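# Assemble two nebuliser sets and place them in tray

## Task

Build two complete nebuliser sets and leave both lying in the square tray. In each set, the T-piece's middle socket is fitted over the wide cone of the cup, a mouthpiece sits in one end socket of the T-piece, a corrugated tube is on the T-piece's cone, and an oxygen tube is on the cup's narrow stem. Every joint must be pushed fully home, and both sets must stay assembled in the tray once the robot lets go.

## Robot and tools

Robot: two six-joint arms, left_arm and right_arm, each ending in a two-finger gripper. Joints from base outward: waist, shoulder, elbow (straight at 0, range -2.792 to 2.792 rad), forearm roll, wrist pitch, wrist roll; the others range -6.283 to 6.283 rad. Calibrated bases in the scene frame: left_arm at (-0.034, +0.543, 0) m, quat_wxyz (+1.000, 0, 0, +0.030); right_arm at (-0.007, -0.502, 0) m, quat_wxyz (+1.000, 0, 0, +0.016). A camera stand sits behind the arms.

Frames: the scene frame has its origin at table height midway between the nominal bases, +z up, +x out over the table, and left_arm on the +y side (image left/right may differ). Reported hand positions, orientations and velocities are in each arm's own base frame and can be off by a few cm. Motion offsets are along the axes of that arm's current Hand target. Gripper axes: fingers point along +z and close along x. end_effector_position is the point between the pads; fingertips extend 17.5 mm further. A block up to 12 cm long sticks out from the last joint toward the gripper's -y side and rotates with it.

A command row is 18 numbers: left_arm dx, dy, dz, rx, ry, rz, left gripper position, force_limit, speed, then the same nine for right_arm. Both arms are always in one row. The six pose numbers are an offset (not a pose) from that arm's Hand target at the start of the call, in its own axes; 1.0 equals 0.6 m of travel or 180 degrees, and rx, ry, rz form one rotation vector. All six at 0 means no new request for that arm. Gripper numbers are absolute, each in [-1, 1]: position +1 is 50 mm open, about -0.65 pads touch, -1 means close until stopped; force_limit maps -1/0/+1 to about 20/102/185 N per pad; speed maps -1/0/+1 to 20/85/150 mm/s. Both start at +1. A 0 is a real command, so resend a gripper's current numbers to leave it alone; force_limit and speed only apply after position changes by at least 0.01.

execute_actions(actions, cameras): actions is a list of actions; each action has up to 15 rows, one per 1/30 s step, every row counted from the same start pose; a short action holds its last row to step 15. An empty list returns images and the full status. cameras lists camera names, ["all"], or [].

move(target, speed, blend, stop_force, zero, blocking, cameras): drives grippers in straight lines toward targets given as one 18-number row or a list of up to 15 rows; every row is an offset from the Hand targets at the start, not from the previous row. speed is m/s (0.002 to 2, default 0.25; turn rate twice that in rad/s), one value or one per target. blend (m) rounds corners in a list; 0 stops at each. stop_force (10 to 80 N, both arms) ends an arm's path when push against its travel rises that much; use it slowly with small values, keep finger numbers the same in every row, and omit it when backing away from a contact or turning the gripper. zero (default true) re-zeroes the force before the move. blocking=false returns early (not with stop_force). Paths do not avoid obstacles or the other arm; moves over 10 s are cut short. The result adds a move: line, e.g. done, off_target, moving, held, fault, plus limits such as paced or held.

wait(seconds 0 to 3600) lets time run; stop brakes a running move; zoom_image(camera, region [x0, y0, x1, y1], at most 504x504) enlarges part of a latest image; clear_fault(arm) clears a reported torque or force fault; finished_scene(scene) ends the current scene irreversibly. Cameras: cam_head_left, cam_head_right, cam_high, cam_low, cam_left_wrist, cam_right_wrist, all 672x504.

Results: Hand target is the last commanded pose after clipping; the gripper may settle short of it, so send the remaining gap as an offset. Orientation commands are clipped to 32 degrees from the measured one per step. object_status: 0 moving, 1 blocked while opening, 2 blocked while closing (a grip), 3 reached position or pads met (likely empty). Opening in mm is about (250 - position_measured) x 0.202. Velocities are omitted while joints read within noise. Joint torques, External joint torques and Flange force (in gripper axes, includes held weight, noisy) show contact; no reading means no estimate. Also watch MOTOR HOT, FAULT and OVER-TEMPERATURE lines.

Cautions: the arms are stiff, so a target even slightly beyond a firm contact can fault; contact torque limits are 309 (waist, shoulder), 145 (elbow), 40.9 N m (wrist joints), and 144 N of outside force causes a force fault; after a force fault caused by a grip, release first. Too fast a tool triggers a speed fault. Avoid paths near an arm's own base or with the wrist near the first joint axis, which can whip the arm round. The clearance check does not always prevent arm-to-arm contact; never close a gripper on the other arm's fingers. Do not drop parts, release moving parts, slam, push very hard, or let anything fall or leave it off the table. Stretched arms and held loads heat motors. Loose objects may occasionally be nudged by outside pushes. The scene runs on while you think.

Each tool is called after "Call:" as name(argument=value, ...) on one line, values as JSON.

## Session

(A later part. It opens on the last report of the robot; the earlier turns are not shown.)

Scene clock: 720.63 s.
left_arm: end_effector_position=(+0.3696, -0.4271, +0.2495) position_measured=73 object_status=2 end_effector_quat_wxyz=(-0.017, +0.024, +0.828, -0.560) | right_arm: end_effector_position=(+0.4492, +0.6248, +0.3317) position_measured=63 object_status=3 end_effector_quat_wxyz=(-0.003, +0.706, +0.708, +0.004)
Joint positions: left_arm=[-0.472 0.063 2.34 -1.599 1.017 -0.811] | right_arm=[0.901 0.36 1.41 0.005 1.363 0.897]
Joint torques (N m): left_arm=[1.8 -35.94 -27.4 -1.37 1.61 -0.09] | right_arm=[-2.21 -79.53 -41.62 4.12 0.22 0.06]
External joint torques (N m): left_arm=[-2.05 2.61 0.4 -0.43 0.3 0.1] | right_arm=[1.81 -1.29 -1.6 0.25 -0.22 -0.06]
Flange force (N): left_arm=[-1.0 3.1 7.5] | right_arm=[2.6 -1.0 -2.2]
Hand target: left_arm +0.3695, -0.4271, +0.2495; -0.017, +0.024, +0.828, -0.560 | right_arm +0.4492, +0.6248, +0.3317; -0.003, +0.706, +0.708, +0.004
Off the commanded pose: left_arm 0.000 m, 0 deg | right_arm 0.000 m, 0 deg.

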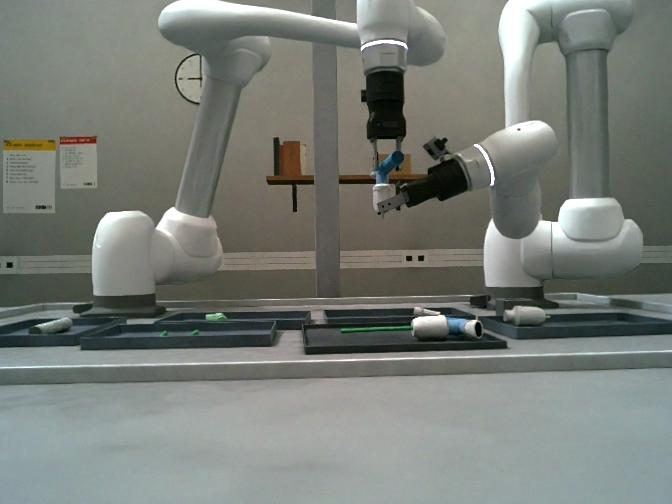

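Call:
move(target=[[0,0,0,0,0,0,-1,0.8,-0.6,0,0,-0.2,0,0,0,0.6,0.8,-1],[0,-0.1,-0.333,-0.5,0,0,-1,0.8,-0.6,-0.6,0,-0.2,0,0,0,0.6,0.8,-1]], blend=0.02, cameras=["cam_right_wrist"])

Scene clock: 789.97 s.
left_arm: end_effector_position=(+0.3793, -0.2643, +0.3796) position_measured=73 object_status=2 end_effector_quat_wxyz=(+0.005, +0.029, +0.981, +0.190) | right_arm: end_effector_position=(+0.4501, +0.2637, +0.4481) position_measured=63 object_status=3 end_effector_quat_wxyz=(-0.003, +0.706, +0.708, +0.004)
Joint positions: left_arm=[-0.85 -0.031 1.824 0.265 1.625 -2.384] | right_arm=[0.459 -0.064 1.693 0.008 1.506 0.455]
Joint torques (N m): left_arm=[1.73 -40.84 -42.38 5 0.42 -0.14] | right_arm=[-2.39 -35.8 -42.35 4.17 0.19 0.04]
External joint torques (N m): left_arm=[-1.5 2.29 0.63 -0.19 0.33 0.14] | right_arm=[2.35 -1.02 -1.6 0.27 -0.17 -0.04]
Flange force (N): left_arm=[0.0 -4.0 -0.4] | right_arm=[4.4 -1.3 -2.5]
Hand target: left_arm +0.3793, -0.2643, +0.3796; +0.005, +0.029, +0.981, +0.190 | right_arm +0.4501, +0.2637, +0.4481; -0.003, +0.706, +0.708, +0.004
Off the commanded pose: left_arm 0.000 m, 0 deg | right_arm 0.000 m, 0 deg.
move: done

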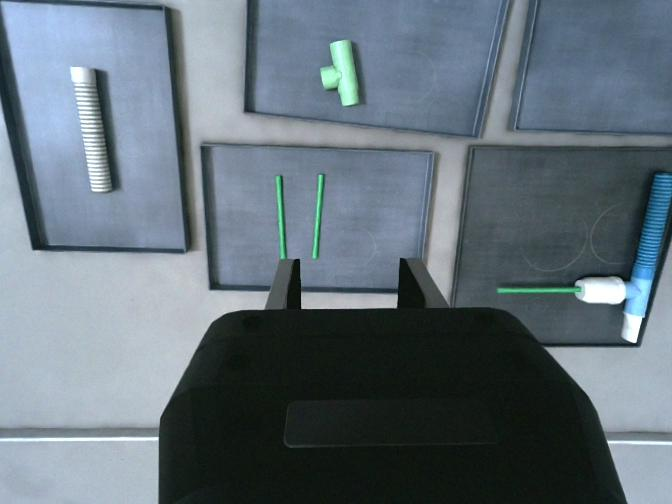

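Call:
move(target=[0,0,0,0,0,0,-1,0.8,-0.6,-0.0428,0.1365,0.522,0,0,0.022,-0.2,0.8,-1], cameras=["cam_right_wrist"])

Scene clock: 798.40 s.
left_arm: end_effector_position=(+0.3793, -0.2643, +0.3796) position_measured=73 object_status=2 end_effector_quat_wxyz=(+0.005, +0.029, +0.981, +0.190) | right_arm: end_effector_position=(+0.5326, +0.2413, +0.1349) position_measured=182 object_status=3 end_effector_quat_wxyz=(-0.003, +0.730, +0.683, +0.004)
Joint positions: left_arm=[-0.85 -0.031 1.824 0.265 1.625 -2.384] | right_arm=[0.362 0.216 1.992 0.011 0.928 0.422]
Joint torques (N m): left_arm=[1.76 -40.69 -42.36 5.05 0.36 -0.14] | right_arm=[-2.51 -56.08 -34.08 3.36 0.22 0.04]
External joint torques (N m): left_arm=[-1.92 2.57 0.61 -0.25 0.39 0.14] | right_arm=[2.29 -2.06 -1.41 0.22 -0.19 -0.04]
Flange force (N): left_arm=[0.2 -4.8 -0.7] | right_arm=[3.4 -2.0 -3.0]
Hand target: left_arm +0.3793, -0.2643, +0.3796; +0.005, +0.029, +0.981, +0.190 | right_arm +0.5327, +0.2413, +0.1348; -0.003, +0.730, +0.683, +0.004
Off the commanded pose: left_arm 0.000 m, 0 deg | right_arm 0.000 m, 0 deg.
move: done

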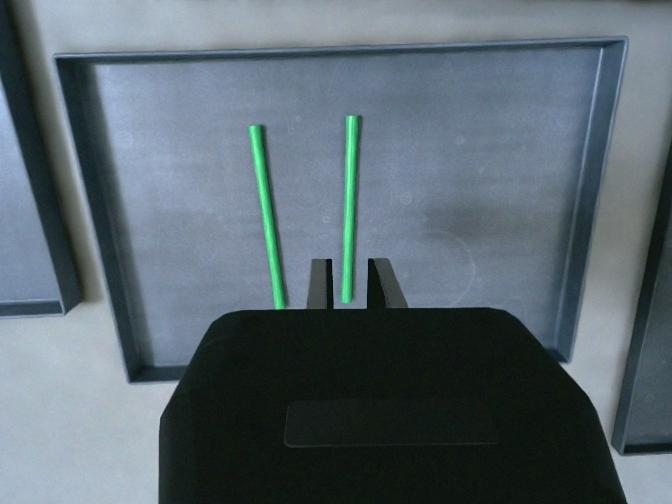

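Call:
move(target=[0,0,0,0,0,0,-1,0.8,-0.6,0.0067,-0.0133,0.183,0.1,0,0.005,-0.2,0.8,-1], cameras=["cam_right_wrist"], speed=0.15)

Call:
execute_actions(actions=[[[0,0,0,0,0,0,-1,0.8,-0.6,0,0,0,0,0,0,-1,0,-0.8]]], cameras=["cam_right_wrist"])

Scene clock: 806.37 s.
left_arm: end_effector_position=(+0.3793, -0.2643, +0.3796) position_measured=73 object_status=2 end_effector_quat_wxyz=(+0.005, +0.029, +0.981, +0.190) | right_arm: end_effector_position=(+0.5252, +0.2470, +0.0251) position_measured=182 object_status=3 end_effector_quat_wxyz=(-0.117, +0.726, +0.670, -0.103)
Joint positions: left_arm=[-0.85 -0.031 1.824 0.265 1.625 -2.384] | right_arm=[0.317 0.459 1.928 0.146 1.047 0.305]
Joint torques (N m): left_arm=[1.57 -40.69 -42.23 5.02 0.37 -0.17] | right_arm=[-2.64 -75.22 -28.79 3.07 1.11 -0.02]
External joint torques (N m): left_arm=[-1.46 2.23 0.4 -0.2 0.38 0.17] | right_arm=[2.47 -2.28 -1.18 0.21 -0.18 0.02]
Flange force (N): left_arm=[-0.3 -3.9 -0.9] | right_arm=[3.4 -2.8 -2.3]
Hand target: left_arm +0.3793, -0.2643, +0.3796; +0.005, +0.029, +0.981, +0.190 | right_arm +0.5252, +0.2470, +0.0251; -0.117, +0.726, +0.670, -0.103
Off the commanded pose: left_arm 0.000 m, 0 deg | right_arm 0.000 m, 0 deg.
move: done

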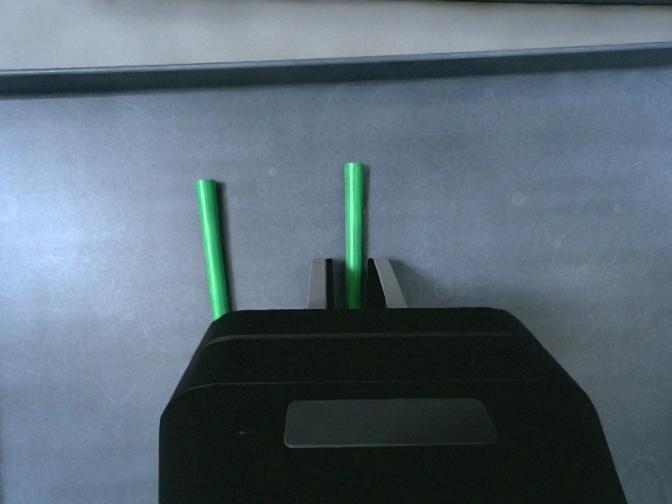

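Scene clock: 807.07 s.
left_arm: end_effector_position=(+0.3793, -0.2643, +0.3796) position_measured=73 object_status=2 end_effector_quat_wxyz=(+0.005, +0.029, +0.981, +0.190) | right_arm: end_effector_position=(+0.5252, +0.2470, +0.0251) position_measured=237 object_status=2 end_effector_quat_wxyz=(-0.117, +0.726, +0.670, -0.103)
Joint positions: left_arm=[-0.85 -0.031 1.824 0.265 1.625 -2.384] | right_arm=[0.317 0.459 1.928 0.146 1.047 0.305]
Joint torques (N m): left_arm=[1.75 -40.7 -42.39 5.02 0.36 -0.14] | right_arm=[-1.9 -67.5 -25.23 2.85 -0.53 0.01]
External joint torques (N m): left_arm=[-1.65 2.47 0.73 -0.22 0.4 0.14] | right_arm=[1.81 -9.85 -4.69 0.42 1.46 -0.01]
Flange force (N): left_arm=[0.1 -4.3 -0.4] | right_arm=[2.2 -7.0 -15.5]
Hand target: left_arm +0.3793, -0.2643, +0.3796; +0.005, +0.029, +0.981, +0.190 | right_arm +0.5252, +0.2470, +0.0251; -0.117, +0.726, +0.670, -0.103
Off the commanded pose: left_arm 0.000 m, 0 deg | right_arm 0.000 m, 0 deg.

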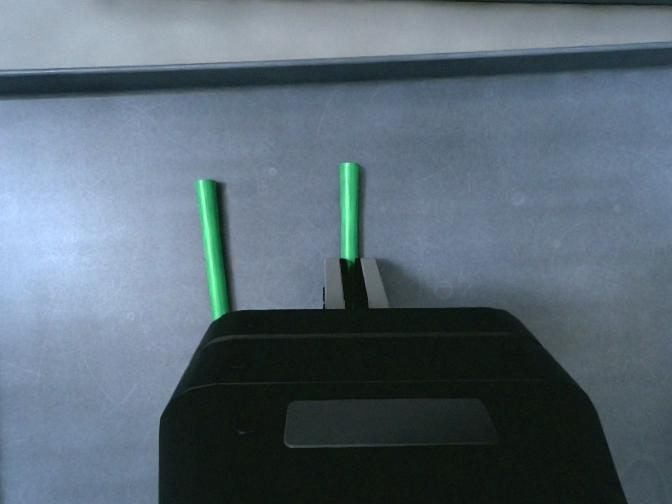

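Call:
move(target=[[0,0,0,0,0.1865,-0.464,-1,0.8,-0.6,0,-0.129,-0.396,0,0,0,-1,0,-0.8],[0,0,0,0,0.372,-0.9255,-1,0.8,-0.6,0,-0.129,-0.396,0,0,0,-1,0,-0.8]], blend=0.02, speed=0.35, cameras=[])

Scene clock: 815.03 s.
left_arm: end_effector_position=(+0.3793, -0.2643, +0.3796) position_measured=73 object_status=2 end_effector_quat_wxyz=(+0.190, +0.981, -0.033, -0.007) | right_arm: end_effector_position=(+0.5246, +0.2451, +0.2750) position_measured=237 object_status=2 end_effector_quat_wxyz=(-0.117, +0.726, +0.670, -0.103)
Joint positions: left_arm=[-0.466 -0.215 1.983 -0.372 1.242 -5.014] | right_arm=[0.314 0.222 1.726 0.126 1.482 0.365]
Joint torques (N m): left_arm=[1.96 -22.29 -43.22 3.28 -0.74 -0.17] | right_arm=[-2.19 -62.16 -38.79 4.19 1.11 0.02]
External joint torques (N m): left_arm=[-2.06 2.53 0.75 -0.29 0.42 0.17] | right_arm=[2.06 -1.11 -1.39 0.23 -0.21 -0.02]
Flange force (N): left_arm=[1.5 3.9 3.2] | right_arm=[3.4 -1.0 -1.6]
Hand target: left_arm +0.3793, -0.2643, +0.3796; +0.190, +0.981, -0.033, -0.007 | right_arm +0.5246, +0.2451, +0.2750; -0.117, +0.726, +0.670, -0.103
Off the commanded pose: left_arm 0.000 m, 0 deg | right_arm 0.000 m, 0 deg.
move: done

Call:
move(target=[[0.0046,0.215,0.196,-0.0117,0,0,-1,0.8,-0.6,0,0,0,0,0,0,-1,0,-0.8],[0.0046,0.215,0.196,-0.0117,0,0,-1,0.8,-0.6,0.3903,-0.2802,-0.018,0,0.1481,0.4559,-1,0,-0.8]], blend=0.02, cameras=["cam_low","cam_right_wrist","cam_left_wrist"])

Scene clock: 831.87 s.
left_arm: end_effector_position=(+0.3710, -0.4277, +0.3187) position_measured=73 object_status=2 end_effector_quat_wxyz=(+0.208, +0.978, -0.033, -0.007) | right_arm: end_effector_position=(+0.3875, +0.4907, +0.3389) position_measured=237 object_status=2 end_effector_quat_wxyz=(-0.160, +0.987, -0.008, +0.002)
Joint positions: left_arm=[-0.755 -0.062 1.974 -0.386 0.989 -5.225] | right_arm=[0.74 0.028 1.829 0.263 1.074 2.226]
Joint torques (N m): left_arm=[1.83 -36.77 -41.6 3.21 -1.01 -0.14] | right_arm=[-2.16 -44.52 -41.78 4.54 -0.48 0.04]
External joint torques (N m): left_arm=[-1.99 2.9 0.74 -0.29 0.44 0.14] | right_arm=[2.42 -1.94 -1.57 0.26 -0.14 -0.04]
Flange force (N): left_arm=[0.9 3.4 3.9] | right_arm=[-3.3 -3.4 -1.7]
Hand target: left_arm +0.3710, -0.4277, +0.3187; +0.208, +0.978, -0.033, -0.007 | right_arm +0.3875, +0.4908, +0.3388; -0.160, +0.987, -0.008, +0.002
Off the commanded pose: left_arm 0.000 m, 0 deg | right_arm 0.000 m, 0 deg.
move: done
Images, in order (width x height): cam_low 672x504, cam_left_wrist 672x504, cam_right_wrist 672x504.

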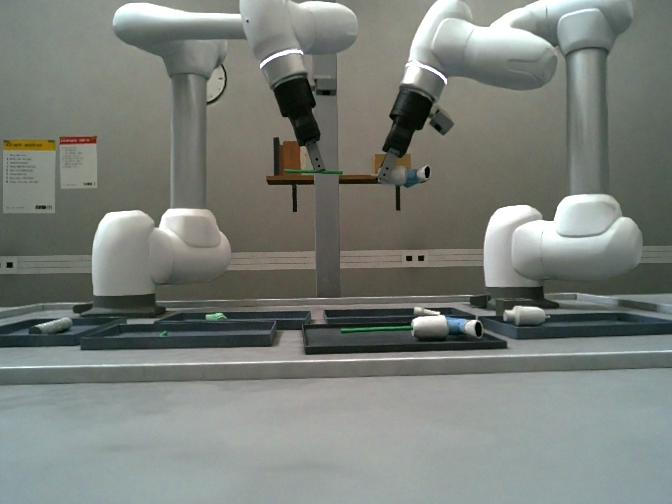

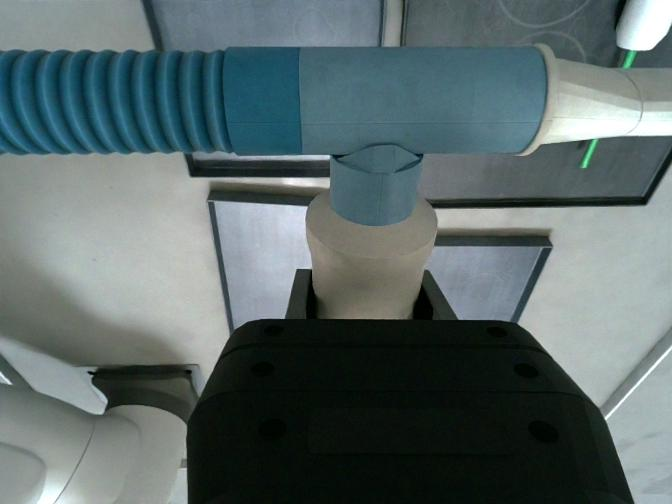

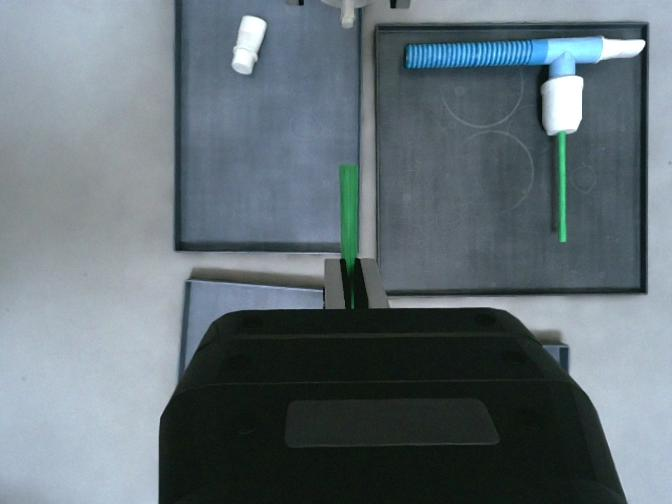

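Good. Advance .04 and check.

Call:
move(target=[0,0,0,0,0,0,-1,0.8,-0.6,0,-0.06,0.0314,0.0167,0,0,-1,0,-0.8], speed=0.12, cameras=["cam_low","cam_right_wrist"])

Call:
zoom_image(camera="cam_low", region=[310, 130, 400, 200])

Call:
zoom_image(camera="cam_right_wrist", region=[280, 60, 420, 300])

Scene clock: 836.03 s.
left_arm: end_effector_position=(+0.3710, -0.4277, +0.3187) position_measured=73 object_status=2 end_effector_quat_wxyz=(+0.208, +0.978, -0.033, -0.007) | right_arm: end_effector_position=(+0.3881, +0.5309, +0.3323) position_measured=237 object_status=2 end_effector_quat_wxyz=(-0.186, +0.983, -0.008, +0.002)
Joint positions: left_arm=[-0.755 -0.062 1.974 -0.386 0.989 -5.225] | right_arm=[0.773 0.064 1.813 0.307 1.014 2.23]
Joint torques (N m): left_arm=[1.69 -36.7 -41.56 3.2 -1.01 -0.16] | right_arm=[-2.31 -48.62 -41.62 4.53 -0.54 0]
External joint torques (N m): left_arm=[-1.77 2.62 0.65 -0.28 0.43 0.16] | right_arm=[2.19 -1.87 -1.81 0.27 -0.18 0]
Flange force (N): left_arm=[0.9 3.0 3.4] | right_arm=[-2.6 -3.6 -1.7]
Hand target: left_arm +0.3710, -0.4277, +0.3187; +0.208, +0.978, -0.033, -0.007 | right_arm +0.3881, +0.5309, +0.3323; -0.186, +0.983, -0.008, +0.002
Off the commanded pose: left_arm 0.000 m, 0 deg | right_arm 0.000 m, 0 deg.
move: done

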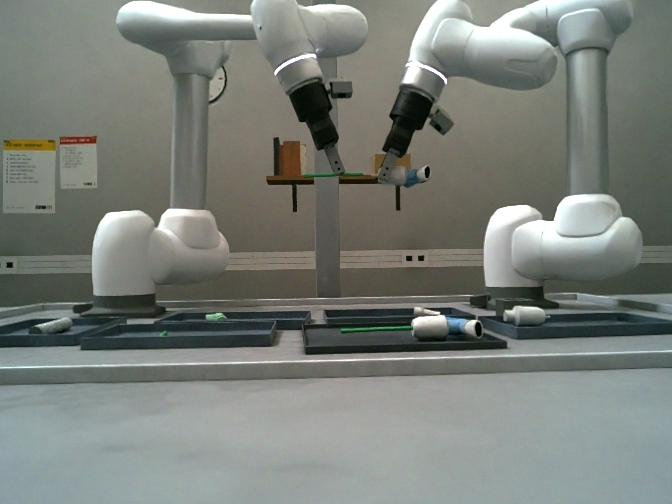

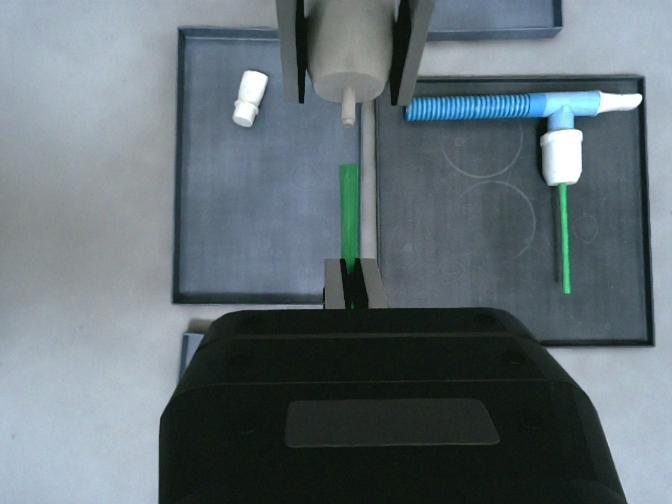

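Scaled by 5.600 from the camera's image (finer frame: 960x720).

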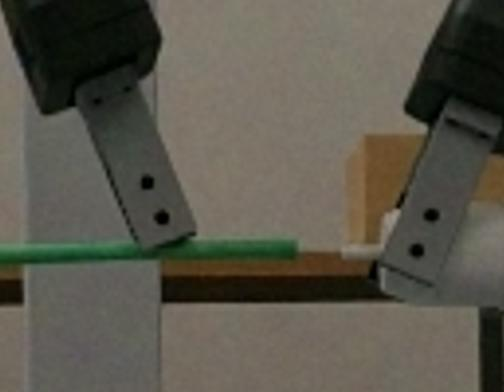

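Scaled by 2.100 from the camera's image (finer frame: 960x720).

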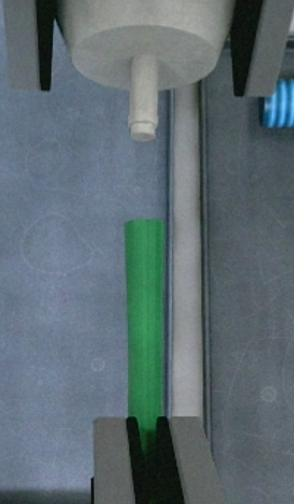

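Call:
move(target=[0,0,0,0,0,0,-1,0.8,-0.6,0,-0.0654,0.0248,0,0,0,-1,0,-0.8], speed=0.02, stop_force=22, cameras=["cam_right_wrist"])

Call:
zoom_image(camera="cam_right_wrist", region=[280, 60, 420, 300])

Scene clock: 842.07 s.
left_arm: end_effector_position=(+0.3710, -0.4277, +0.3187) position_measured=73 object_status=2 end_effector_quat_wxyz=(+0.208, +0.978, -0.033, -0.007) | right_arm: end_effector_position=(+0.3887, +0.5645, +0.3325) position_measured=237 object_status=2 end_effector_quat_wxyz=(-0.186, +0.983, -0.008, +0.002)
Joint positions: left_arm=[-0.755 -0.062 1.974 -0.386 0.989 -5.225] | right_arm=[0.813 0.105 1.767 0.295 1.007 2.274]
Joint torques (N m): left_arm=[-11.74 -33.05 -51.54 -3.04 -5.43 -0.11] | right_arm=[10.25 -48.98 -52.78 10.5 -7.12 -0.04]
External joint torques (N m): left_arm=[11.6 -0.81 10.61 5.97 4.86 0.11] | right_arm=[-10.46 -5.47 9.4 -5.72 6.36 0.04]
Flange force (N): left_arm=[0.6 -28.0 -9.9] | right_arm=[-2.0 27.1 -14.1]
Hand target: left_arm +0.3710, -0.4277, +0.3187; +0.208, +0.978, -0.033, -0.007 | right_arm +0.3887, +0.5645, +0.3326; -0.186, +0.983, -0.008, +0.002 (not the last commanded pose)
Off the commanded pose: left_arm 0.000 m, 0 deg | right_arm 0.008 m, 0 deg.
move: contact (right_arm)

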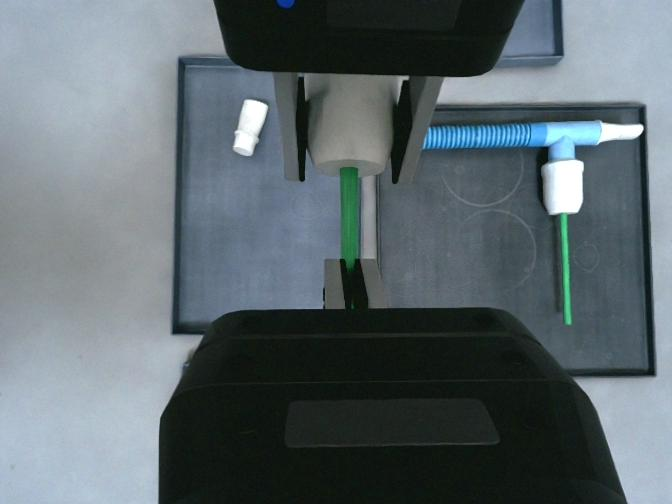

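Scaled by 2.100 from the camera's image (finer frame: 960x720).

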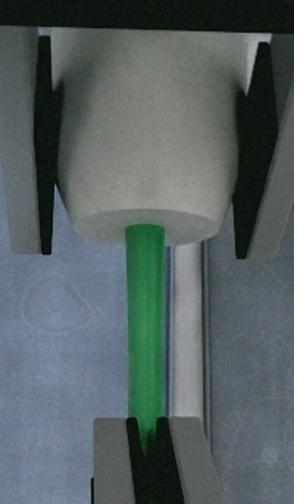

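Call:
move(target=[0,0,0,0,0,0,-1,0.8,-0.6,0,-0.008,0.003,0,0,0,-1,0,-0.8], speed=0.02, stop_force=14)

Call:
move(target=[0,0,0,0,0,0,-1,0.8,-0.6,0,0.0033,-0.0012,0,0,0,-1,0,-0.8], speed=0.03)

Call:
execute_actions(actions=[[[0,0,0,0,0,0,-1,0.8,-0.6,0,0,0,0,0,0,-0.2,0,-1]]])

Call:
move(target=[[0,0,0,0,0,0,-1,0.8,-0.6,0,0,-0.13,0,0,0,-0.2,0,-1],[0,0,0,0,0,0,-1,0.8,-0.6,0,0.3,-0.23,0,0,0,-0.2,0,-1]], blend=0.02, cameras=["cam_right_wrist","cam_head_left"])

Scene clock: 848.60 s.
left_arm: end_effector_position=(+0.3710, -0.4276, +0.3186) position_measured=73 object_status=2 end_effector_quat_wxyz=(+0.208, +0.978, -0.033, -0.007) | right_arm: end_effector_position=(+0.3886, +0.5656, +0.3325) position_measured=237 object_status=2 end_effector_quat_wxyz=(-0.186, +0.983, -0.008, +0.002)
Joint positions: left_arm=[-0.755 -0.062 1.975 -0.386 0.989 -5.225] | right_arm=[0.814 0.106 1.766 0.295 1.007 2.276]
Joint torques (N m): left_arm=[-21.02 -31.51 -58.91 -7.43 -8.72 -0.16] | right_arm=[18.74 -45.27 -59.87 14.58 -11.59 -0.01]
External joint torques (N m): left_arm=[21.17 -2.73 18.03 10.37 8.14 0.16] | right_arm=[-18.97 -9.49 16.48 -9.8 10.83 0.01]
Flange force (N): left_arm=[1.0 -50.5 -18.9] | right_arm=[-2.6 48.5 -24.2]
Hand target: left_arm +0.3710, -0.4277, +0.3187; +0.208, +0.978, -0.033, -0.007 | right_arm +0.3886, +0.5656, +0.3325; -0.186, +0.983, -0.008, +0.002 (not the last commanded pose)
Off the commanded pose: left_arm 0.000 m, 0 deg | right_arm 0.004 m, 0 deg.
move: contact (right_arm)

Scene clock: 849.10 s.
left_arm: end_effector_position=(+0.3711, -0.4278, +0.3188) position_measured=73 object_status=2 end_effector_quat_wxyz=(+0.208, +0.978, -0.033, -0.007) | right_arm: end_effector_position=(+0.3885, +0.5635, +0.3325) position_measured=237 object_status=2 end_effector_quat_wxyz=(-0.186, +0.983, -0.008, +0.002)
Joint positions: left_arm=[-0.755 -0.062 1.974 -0.387 0.989 -5.225] | right_arm=[0.812 0.104 1.769 0.295 1.007 2.273]
Joint torques (N m): left_arm=[-2.86 -34.95 -44.69 1.12 -2.71 -0.13] | right_arm=[2.69 -52.08 -45.9 6.73 -2.83 0.02]
External joint torques (N m): left_arm=[2.93 0.68 3.81 1.82 2.14 0.13] | right_arm=[-2.76 -2.29 2.55 -1.95 2.07 -0.02]
Flange force (N): left_arm=[0.3 -7.9 -2.5] | right_arm=[-1.4 7.8 -5.2]
Hand target: left_arm +0.3710, -0.4277, +0.3187; +0.208, +0.978, -0.033, -0.007 | right_arm +0.3885, +0.5635, +0.3325; -0.186, +0.983, -0.008, +0.002
Off the commanded pose: left_arm 0.000 m, 0 deg | right_arm 0.000 m, 0 deg.
move: done

Scene clock: 849.90 s.
left_arm: end_effector_position=(+0.3710, -0.4277, +0.3187) position_measured=73 object_status=2 end_effector_quat_wxyz=(+0.208, +0.978, -0.033, -0.007) | right_arm: end_effector_position=(+0.3885, +0.5635, +0.3325) position_measured=182 object_status=3 end_effector_quat_wxyz=(-0.186, +0.983, -0.008, +0.002)
Joint positions: left_arm=[-0.755 -0.062 1.974 -0.386 0.989 -5.225] | right_arm=[0.812 0.104 1.769 0.295 1.007 2.273]
Joint torques (N m): left_arm=[1.72 -36.85 -41.59 3.18 -0.97 -0.17] | right_arm=[-2.14 -52.59 -41.68 4.51 -0.59 -0.02]
External joint torques (N m): left_arm=[-1.7 2.74 0.71 -0.25 0.39 0.17] | right_arm=[2.32 -2.2 -1.8 0.28 -0.17 0.02]
Flange force (N): left_arm=[1.1 2.9 3.6] | right_arm=[-3.1 -3.3 -2.0]
Hand target: left_arm +0.3710, -0.4277, +0.3187; +0.208, +0.978, -0.033, -0.007 | right_arm +0.3885, +0.5635, +0.3325; -0.186, +0.983, -0.008, +0.002
Off the commanded pose: left_arm 0.000 m, 0 deg | right_arm 0.000 m, 0 deg.

Scene clock: 851.43 s.
left_arm: end_effector_position=(+0.3710, -0.4277, +0.3187) position_measured=73 object_status=2 end_effector_quat_wxyz=(+0.208, +0.978, -0.033, -0.007) | right_arm: end_effector_position=(+0.3849, +0.3456, +0.3953) position_measured=182 object_status=3 end_effector_quat_wxyz=(-0.186, +0.983, -0.008, +0.002)
Joint positions: left_arm=[-0.755 -0.062 1.974 -0.386 0.989 -5.225] | right_arm=[0.483 -0.162 1.91 0.347 1.227 1.979]
Joint torques (N m): left_arm=[1.82 -36.61 -41.59 3.19 -1 -0.15] | right_arm=[-1.82 -25.23 -42.58 4.82 -0.32 0.03]
External joint torques (N m): left_arm=[-1.86 2.33 0.59 -0.26 0.43 0.14] | right_arm=[1.78 -2.01 -1.77 0.28 -0.15 -0.03]
Flange force (N): left_arm=[0.5 3.0 3.2] | right_arm=[-2.6 -3.8 -1.8]
Hand target: left_arm +0.3710, -0.4277, +0.3187; +0.208, +0.978, -0.033, -0.007 | right_arm +0.3849, +0.3456, +0.3953; -0.186, +0.983, -0.008, +0.002
Off the commanded pose: left_arm 0.000 m, 0 deg | right_arm 0.000 m, 0 deg.
move: done
Images, in order (width x height): cam_head_left 672x504, cam_right_wrist 672x504.

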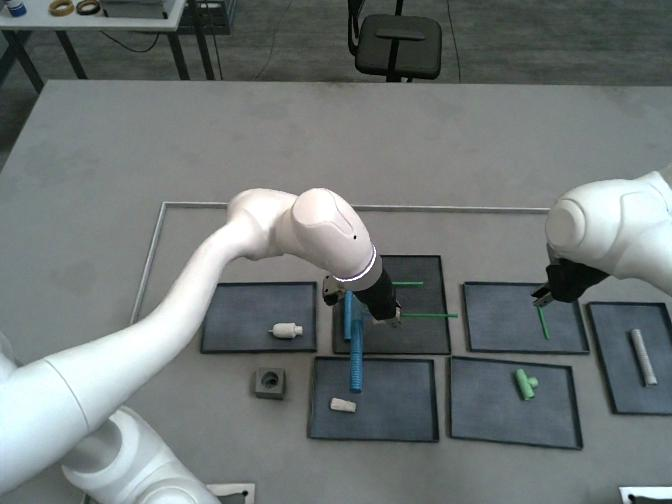

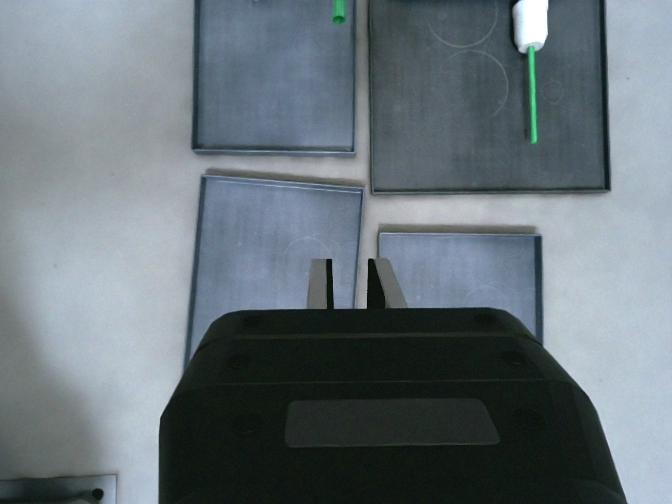

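Call:
move(target=[[0.1408,0.0632,0.0282,0,-0.2,0.4495,-1,0.8,-0.6,0,0.35,-0.13,0,0,0,-0.2,0,-1],[0.2815,0.0192,0.2984,0,-0.4,0.899,-1,0.8,-0.6,0,0.35,-0.13,0,0,0,-0.2,0,-1]], blend=0.02, speed=0.3, cameras=["cam_head_left","cam_head_right","cam_high","cam_left_wrist"])

Call:
zoom_image(camera="cam_head_left", region=[310, 240, 470, 370])

Scene clock: 880.23 s.
left_arm: end_effector_position=(+0.5338, -0.5223, +0.1597) position_measured=73 object_status=2 end_effector_quat_wxyz=(+0.001, +0.008, +0.978, +0.207) | right_arm: end_effector_position=(+0.3812, +0.1216, +0.3912) position_measured=182 object_status=3 end_effector_quat_wxyz=(-0.186, +0.983, -0.008, +0.002)
Joint positions: left_arm=[-0.919 0.565 1.471 0.256 1.445 -2.548] | right_arm=[-0.05 -0.285 2.01 0.377 1.439 1.483]
Joint torques (N m): left_arm=[2 -97.69 -38.81 4.65 0.56 -0.08] | right_arm=[-1.98 -12.04 -42.11 4.91 0.27 0]
External joint torques (N m): left_arm=[-2.41 3.42 0.51 -0.27 0.38 0.08] | right_arm=[1.79 -1.41 -1.78 0.3 -0.18 0]
Flange force (N): left_arm=[-0.3 -5.5 0.1] | right_arm=[-0.1 -5.7 -0.9]
Hand target: left_arm +0.5338, -0.5223, +0.1597; +0.001, +0.008, +0.978, +0.207 | right_arm +0.3812, +0.1216, +0.3912; -0.186, +0.983, -0.008, +0.002
Off the commanded pose: left_arm 0.000 m, 0 deg | right_arm 0.000 m, 0 deg.
move: done

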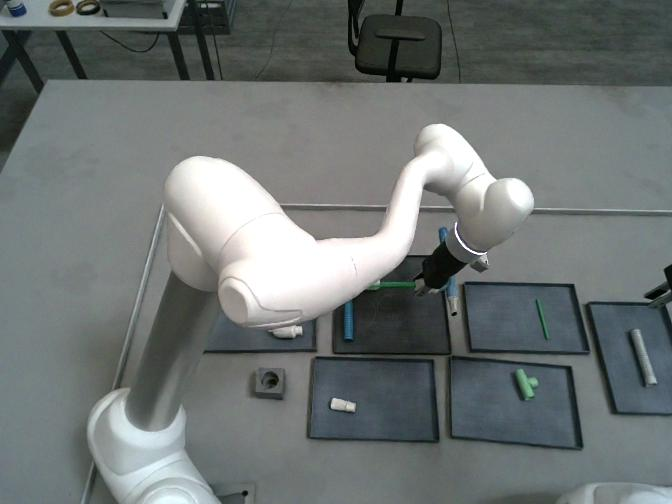

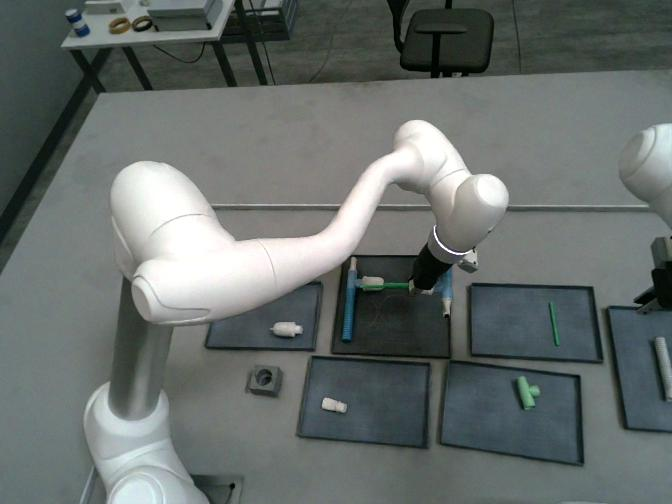

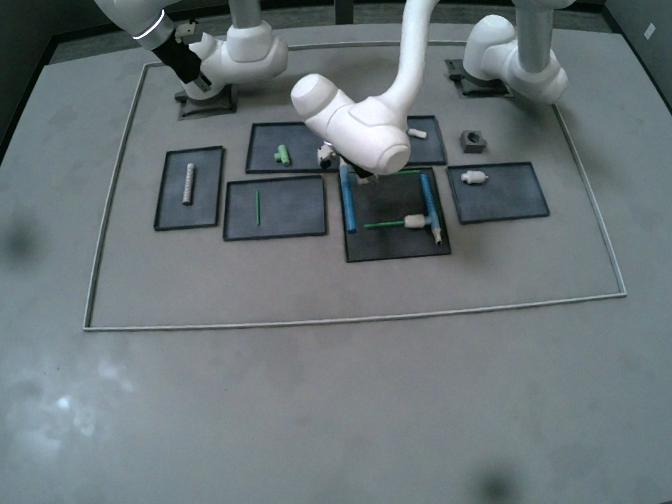

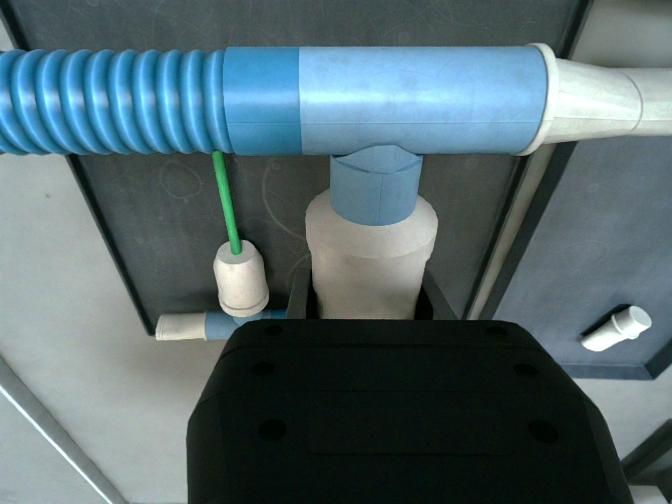

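Scaled by 3.150 from the camera's image (finer frame: 960x720).

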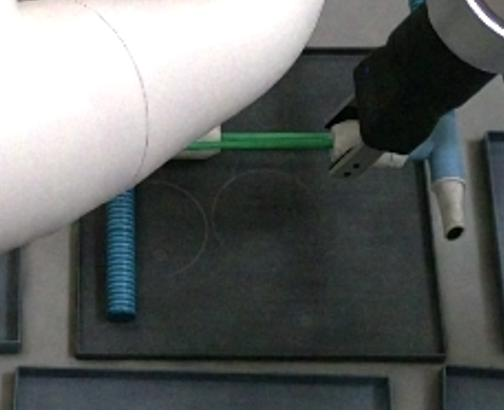

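Call:
move(target=[0,-0.0675,0.1522,0,0,0,-1,0.8,-0.6,0,0,0,0,0,0,-0.2,0,-1], speed=0.15, cameras=["cam_head_left","cam_head_right","cam_high","cam_low","cam_right_wrist"])

Call:
zoom_image(camera="cam_head_left", region=[320, 240, 460, 370])

Call:
zoom_image(camera="cam_head_right", region=[320, 240, 460, 370])

Call:
zoom_image(camera="cam_high", region=[320, 150, 460, 280])

Scene clock: 899.00 s.
left_arm: end_effector_position=(+0.5337, -0.5223, +0.0599) position_measured=73 object_status=2 end_effector_quat_wxyz=(+0.001, +0.008, +0.978, +0.207) | right_arm: end_effector_position=(+0.3812, +0.1216, +0.3912) position_measured=182 object_status=3 end_effector_quat_wxyz=(-0.186, +0.983, -0.008, +0.002)
Joint positions: left_arm=[-0.919 0.648 1.535 0.264 1.303 -2.587] | right_arm=[-0.05 -0.285 2.01 0.377 1.439 1.483]
Joint torques (N m): left_arm=[1.89 -103.08 -35.58 4.29 0.59 -0.16] | right_arm=[-2.03 -11.81 -42.11 4.89 0.24 0.03]
External joint torques (N m): left_arm=[-1.19 4.74 0.57 -0.29 0.38 0.16] | right_arm=[2 -1.76 -1.72 0.32 -0.15 -0.03]
Flange force (N): left_arm=[-2.3 -6.2 1.7] | right_arm=[-0.8 -6.1 -0.8]
Hand target: left_arm +0.5337, -0.5223, +0.0598; +0.001, +0.008, +0.978, +0.207 | right_arm +0.3812, +0.1216, +0.3912; -0.186, +0.983, -0.008, +0.002
Off the commanded pose: left_arm 0.000 m, 0 deg | right_arm 0.000 m, 0 deg.
move: done

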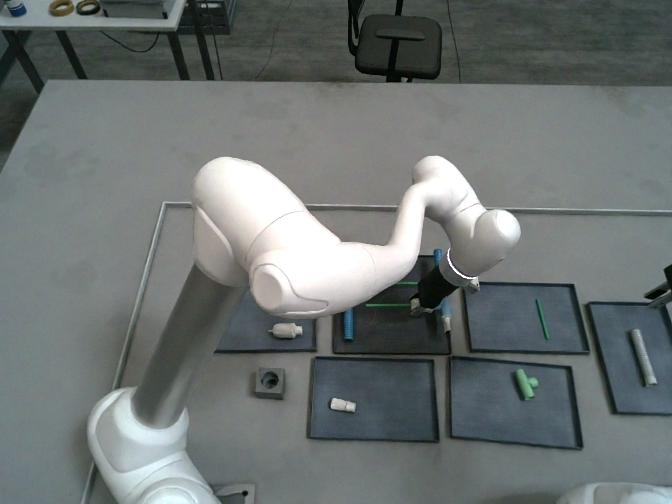

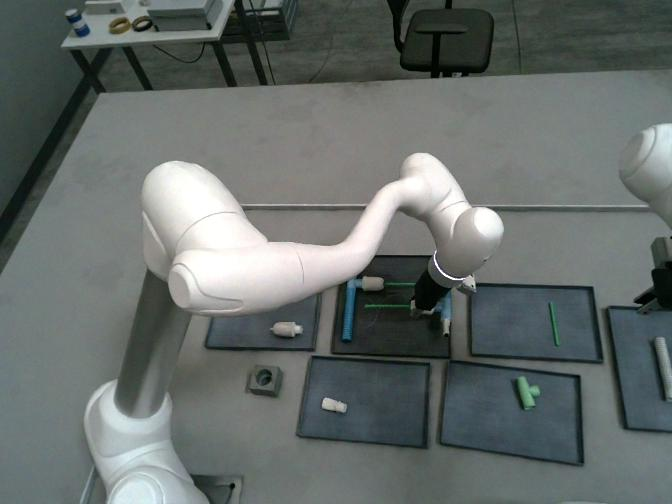

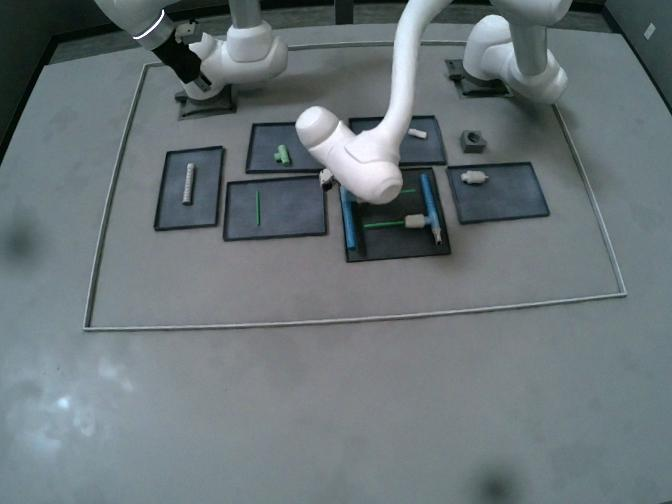

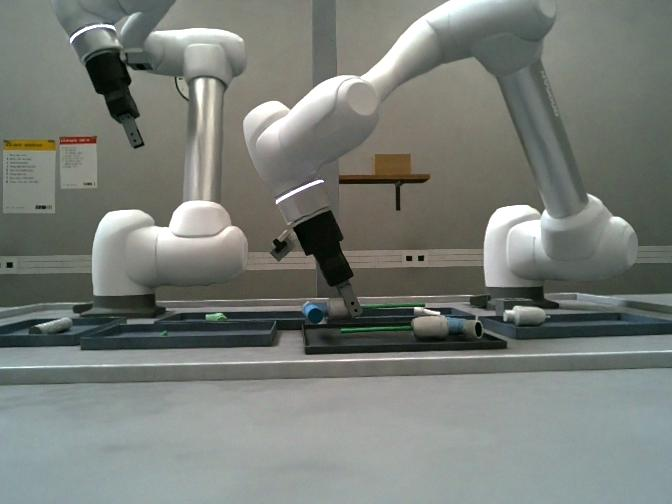

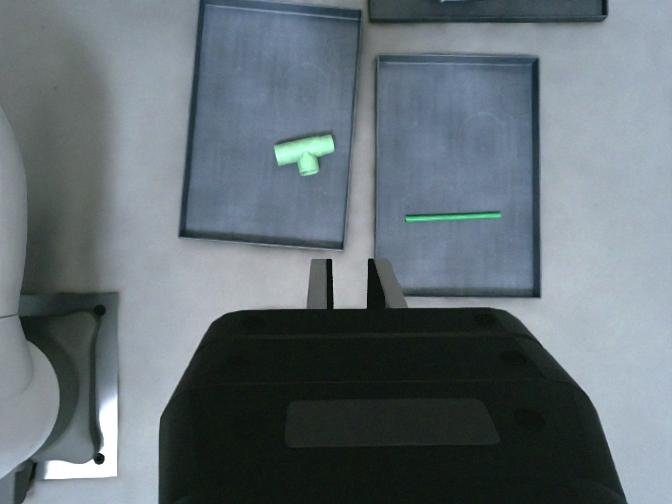

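Scaled by 3.600 from the camera's image (finer frame: 960x720).

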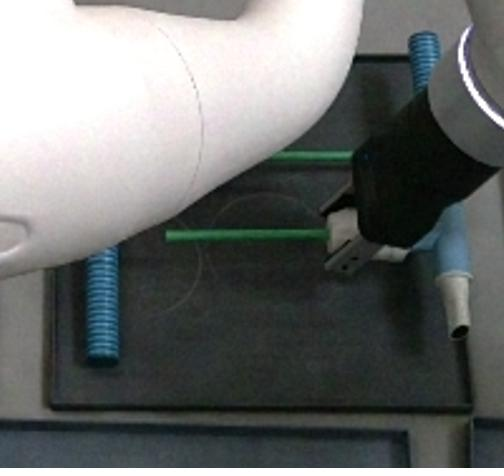

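Scaled by 3.600 from the camera's image (finer frame: 960x720).

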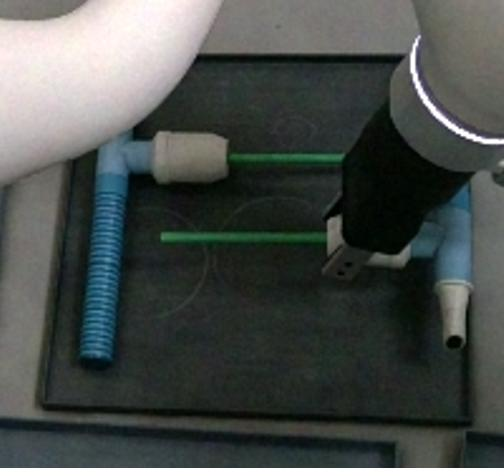

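Scaled by 3.600 from the camera's image (finer frame: 960x720).

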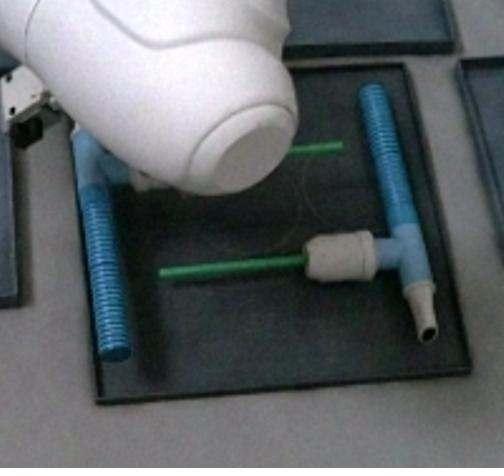

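Call:
move(target=[0,0.0152,0.00675,0,0,0,-1,0.8,-0.6,0,0,0,0,0,0,-0.2,0,-1], speed=0.1, cameras=["cam_high","cam_head_left"])

Call:
move(target=[0,-0.027,0.0609,0,0,0,-1,0.8,-0.6,0,0,0,0,0,0,-0.2,0,-1], speed=0.015, stop_force=12, cameras=["cam_high","cam_head_left","cam_head_right"])

Call:
zoom_image(camera="cam_high", region=[320, 150, 460, 280])

Call:
zoom_image(camera="cam_head_left", region=[320, 240, 460, 370])

Scene clock: 925.63 s.
left_arm: end_effector_position=(+0.5339, -0.5123, +0.0598) position_measured=73 object_status=2 end_effector_quat_wxyz=(+0.001, +0.008, +0.978, +0.207) | right_arm: end_effector_position=(+0.3812, +0.1216, +0.3912) position_measured=182 object_status=3 end_effector_quat_wxyz=(-0.186, +0.983, -0.008, +0.002)
Joint positions: left_arm=[-0.911 0.638 1.553 0.267 1.293 -2.583] | right_arm=[-0.05 -0.285 2.01 0.377 1.439 1.483]
Joint torques (N m): left_arm=[1.68 -100.95 -35.56 4.25 0.58 -0.11] | right_arm=[-2.12 -11.92 -42.14 4.93 0.27 0.02]
External joint torques (N m): left_arm=[-1.59 3.72 0.56 -0.26 0.37 0.11] | right_arm=[2.2 -1.64 -1.7 0.28 -0.17 -0.02]
Flange force (N): left_arm=[-1.0 -5.2 1.2] | right_arm=[-0.5 -6.5 -0.5]
Hand target: left_arm +0.5339, -0.5123, +0.0598; +0.001, +0.008, +0.978, +0.207 | right_arm +0.3812, +0.1216, +0.3912; -0.186, +0.983, -0.008, +0.002
Off the commanded pose: left_arm 0.000 m, 0 deg | right_arm 0.000 m, 0 deg.
move: done
Images, in order (width x height): cam_head_left 672x504, cam_high 672x504.

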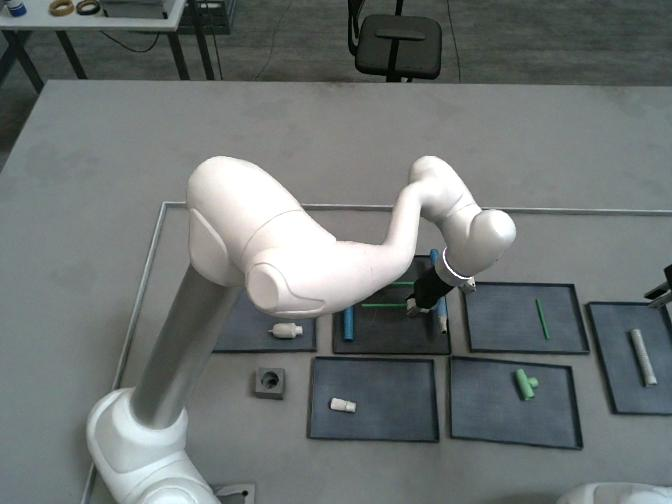

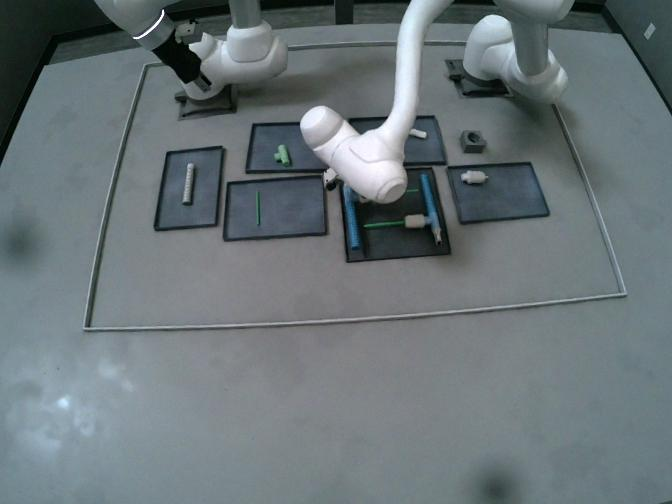

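Scene clock: 928.20 s.
left_arm: end_effector_position=(+0.5339, -0.5123, +0.0303) position_measured=73 object_status=2 end_effector_quat_wxyz=(+0.001, +0.008, +0.978, +0.207) | right_arm: end_effector_position=(+0.3812, +0.1216, +0.3912) position_measured=182 object_status=3 end_effector_quat_wxyz=(-0.186, +0.983, -0.008, +0.002)
Joint positions: left_arm=[-0.911 0.667 1.567 0.27 1.253 -2.595] | right_arm=[-0.05 -0.285 2.01 0.377 1.439 1.483]
Joint torques (N m): left_arm=[0.75 -88.69 -29.72 3.19 -1.86 -0.19] | right_arm=[-2.08 -11.91 -42.08 4.92 0.28 0.09]
External joint torques (N m): left_arm=[-0.57 -9.81 -4.17 0.67 2.83 0.19] | right_arm=[2.03 -1.52 -1.85 0.3 -0.19 -0.09]
Flange force (N): left_arm=[0.4 5.4 -14.3] | right_arm=[-0.1 -6.1 -0.8]
Hand target: left_arm +0.5339, -0.5123, +0.0303; +0.001, +0.008, +0.978, +0.207 (not the last commanded pose) | right_arm +0.3812, +0.1216, +0.3912; -0.186, +0.983, -0.008, +0.002
Off the commanded pose: left_arm 0.010 m, 0 deg | right_arm 0.000 m, 0 deg.
move: contact (left_arm)
Images, in order (width x height): cam_head_left 672x504, cam_head_right 672x504, cam_high 672x504.

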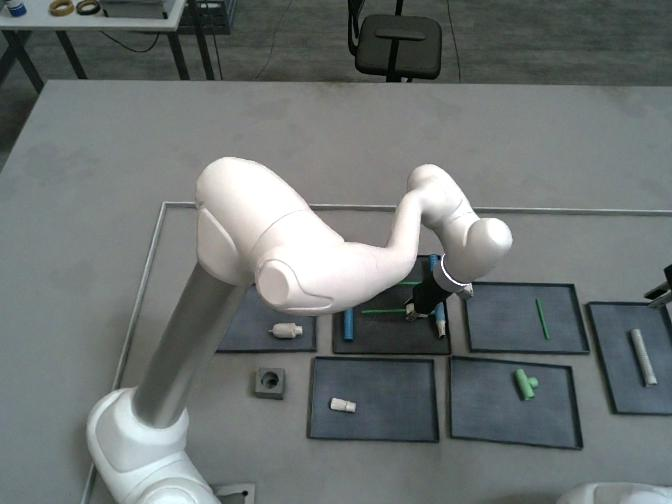

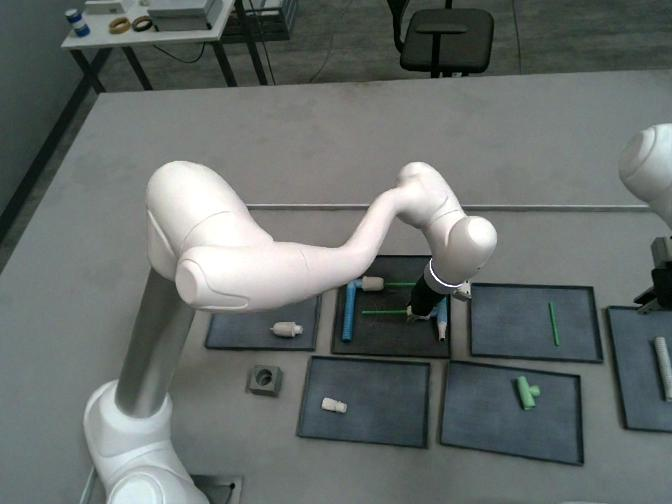

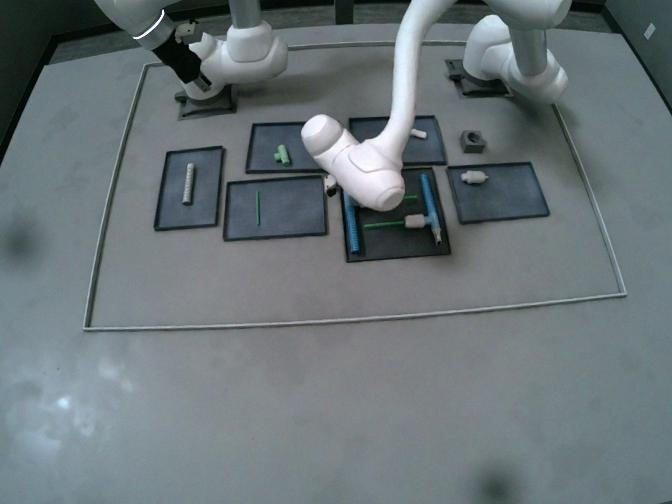

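Scaled by 3.600 from the camera's image (finer frame: 960x720).

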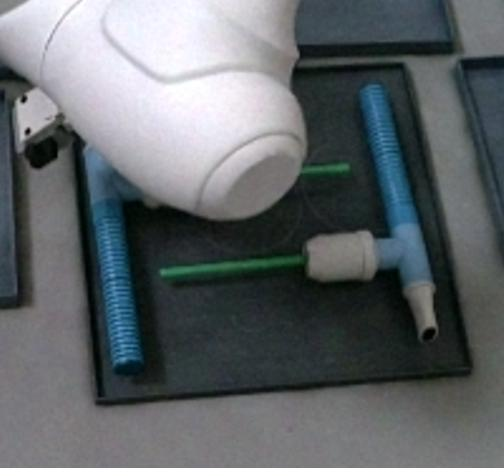

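Scaled by 3.600 from the camera's image (finer frame: 960x720).

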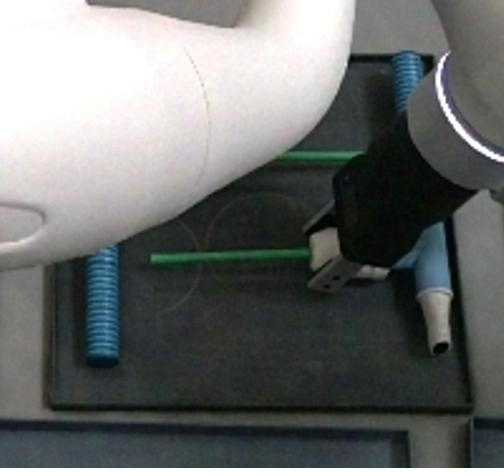

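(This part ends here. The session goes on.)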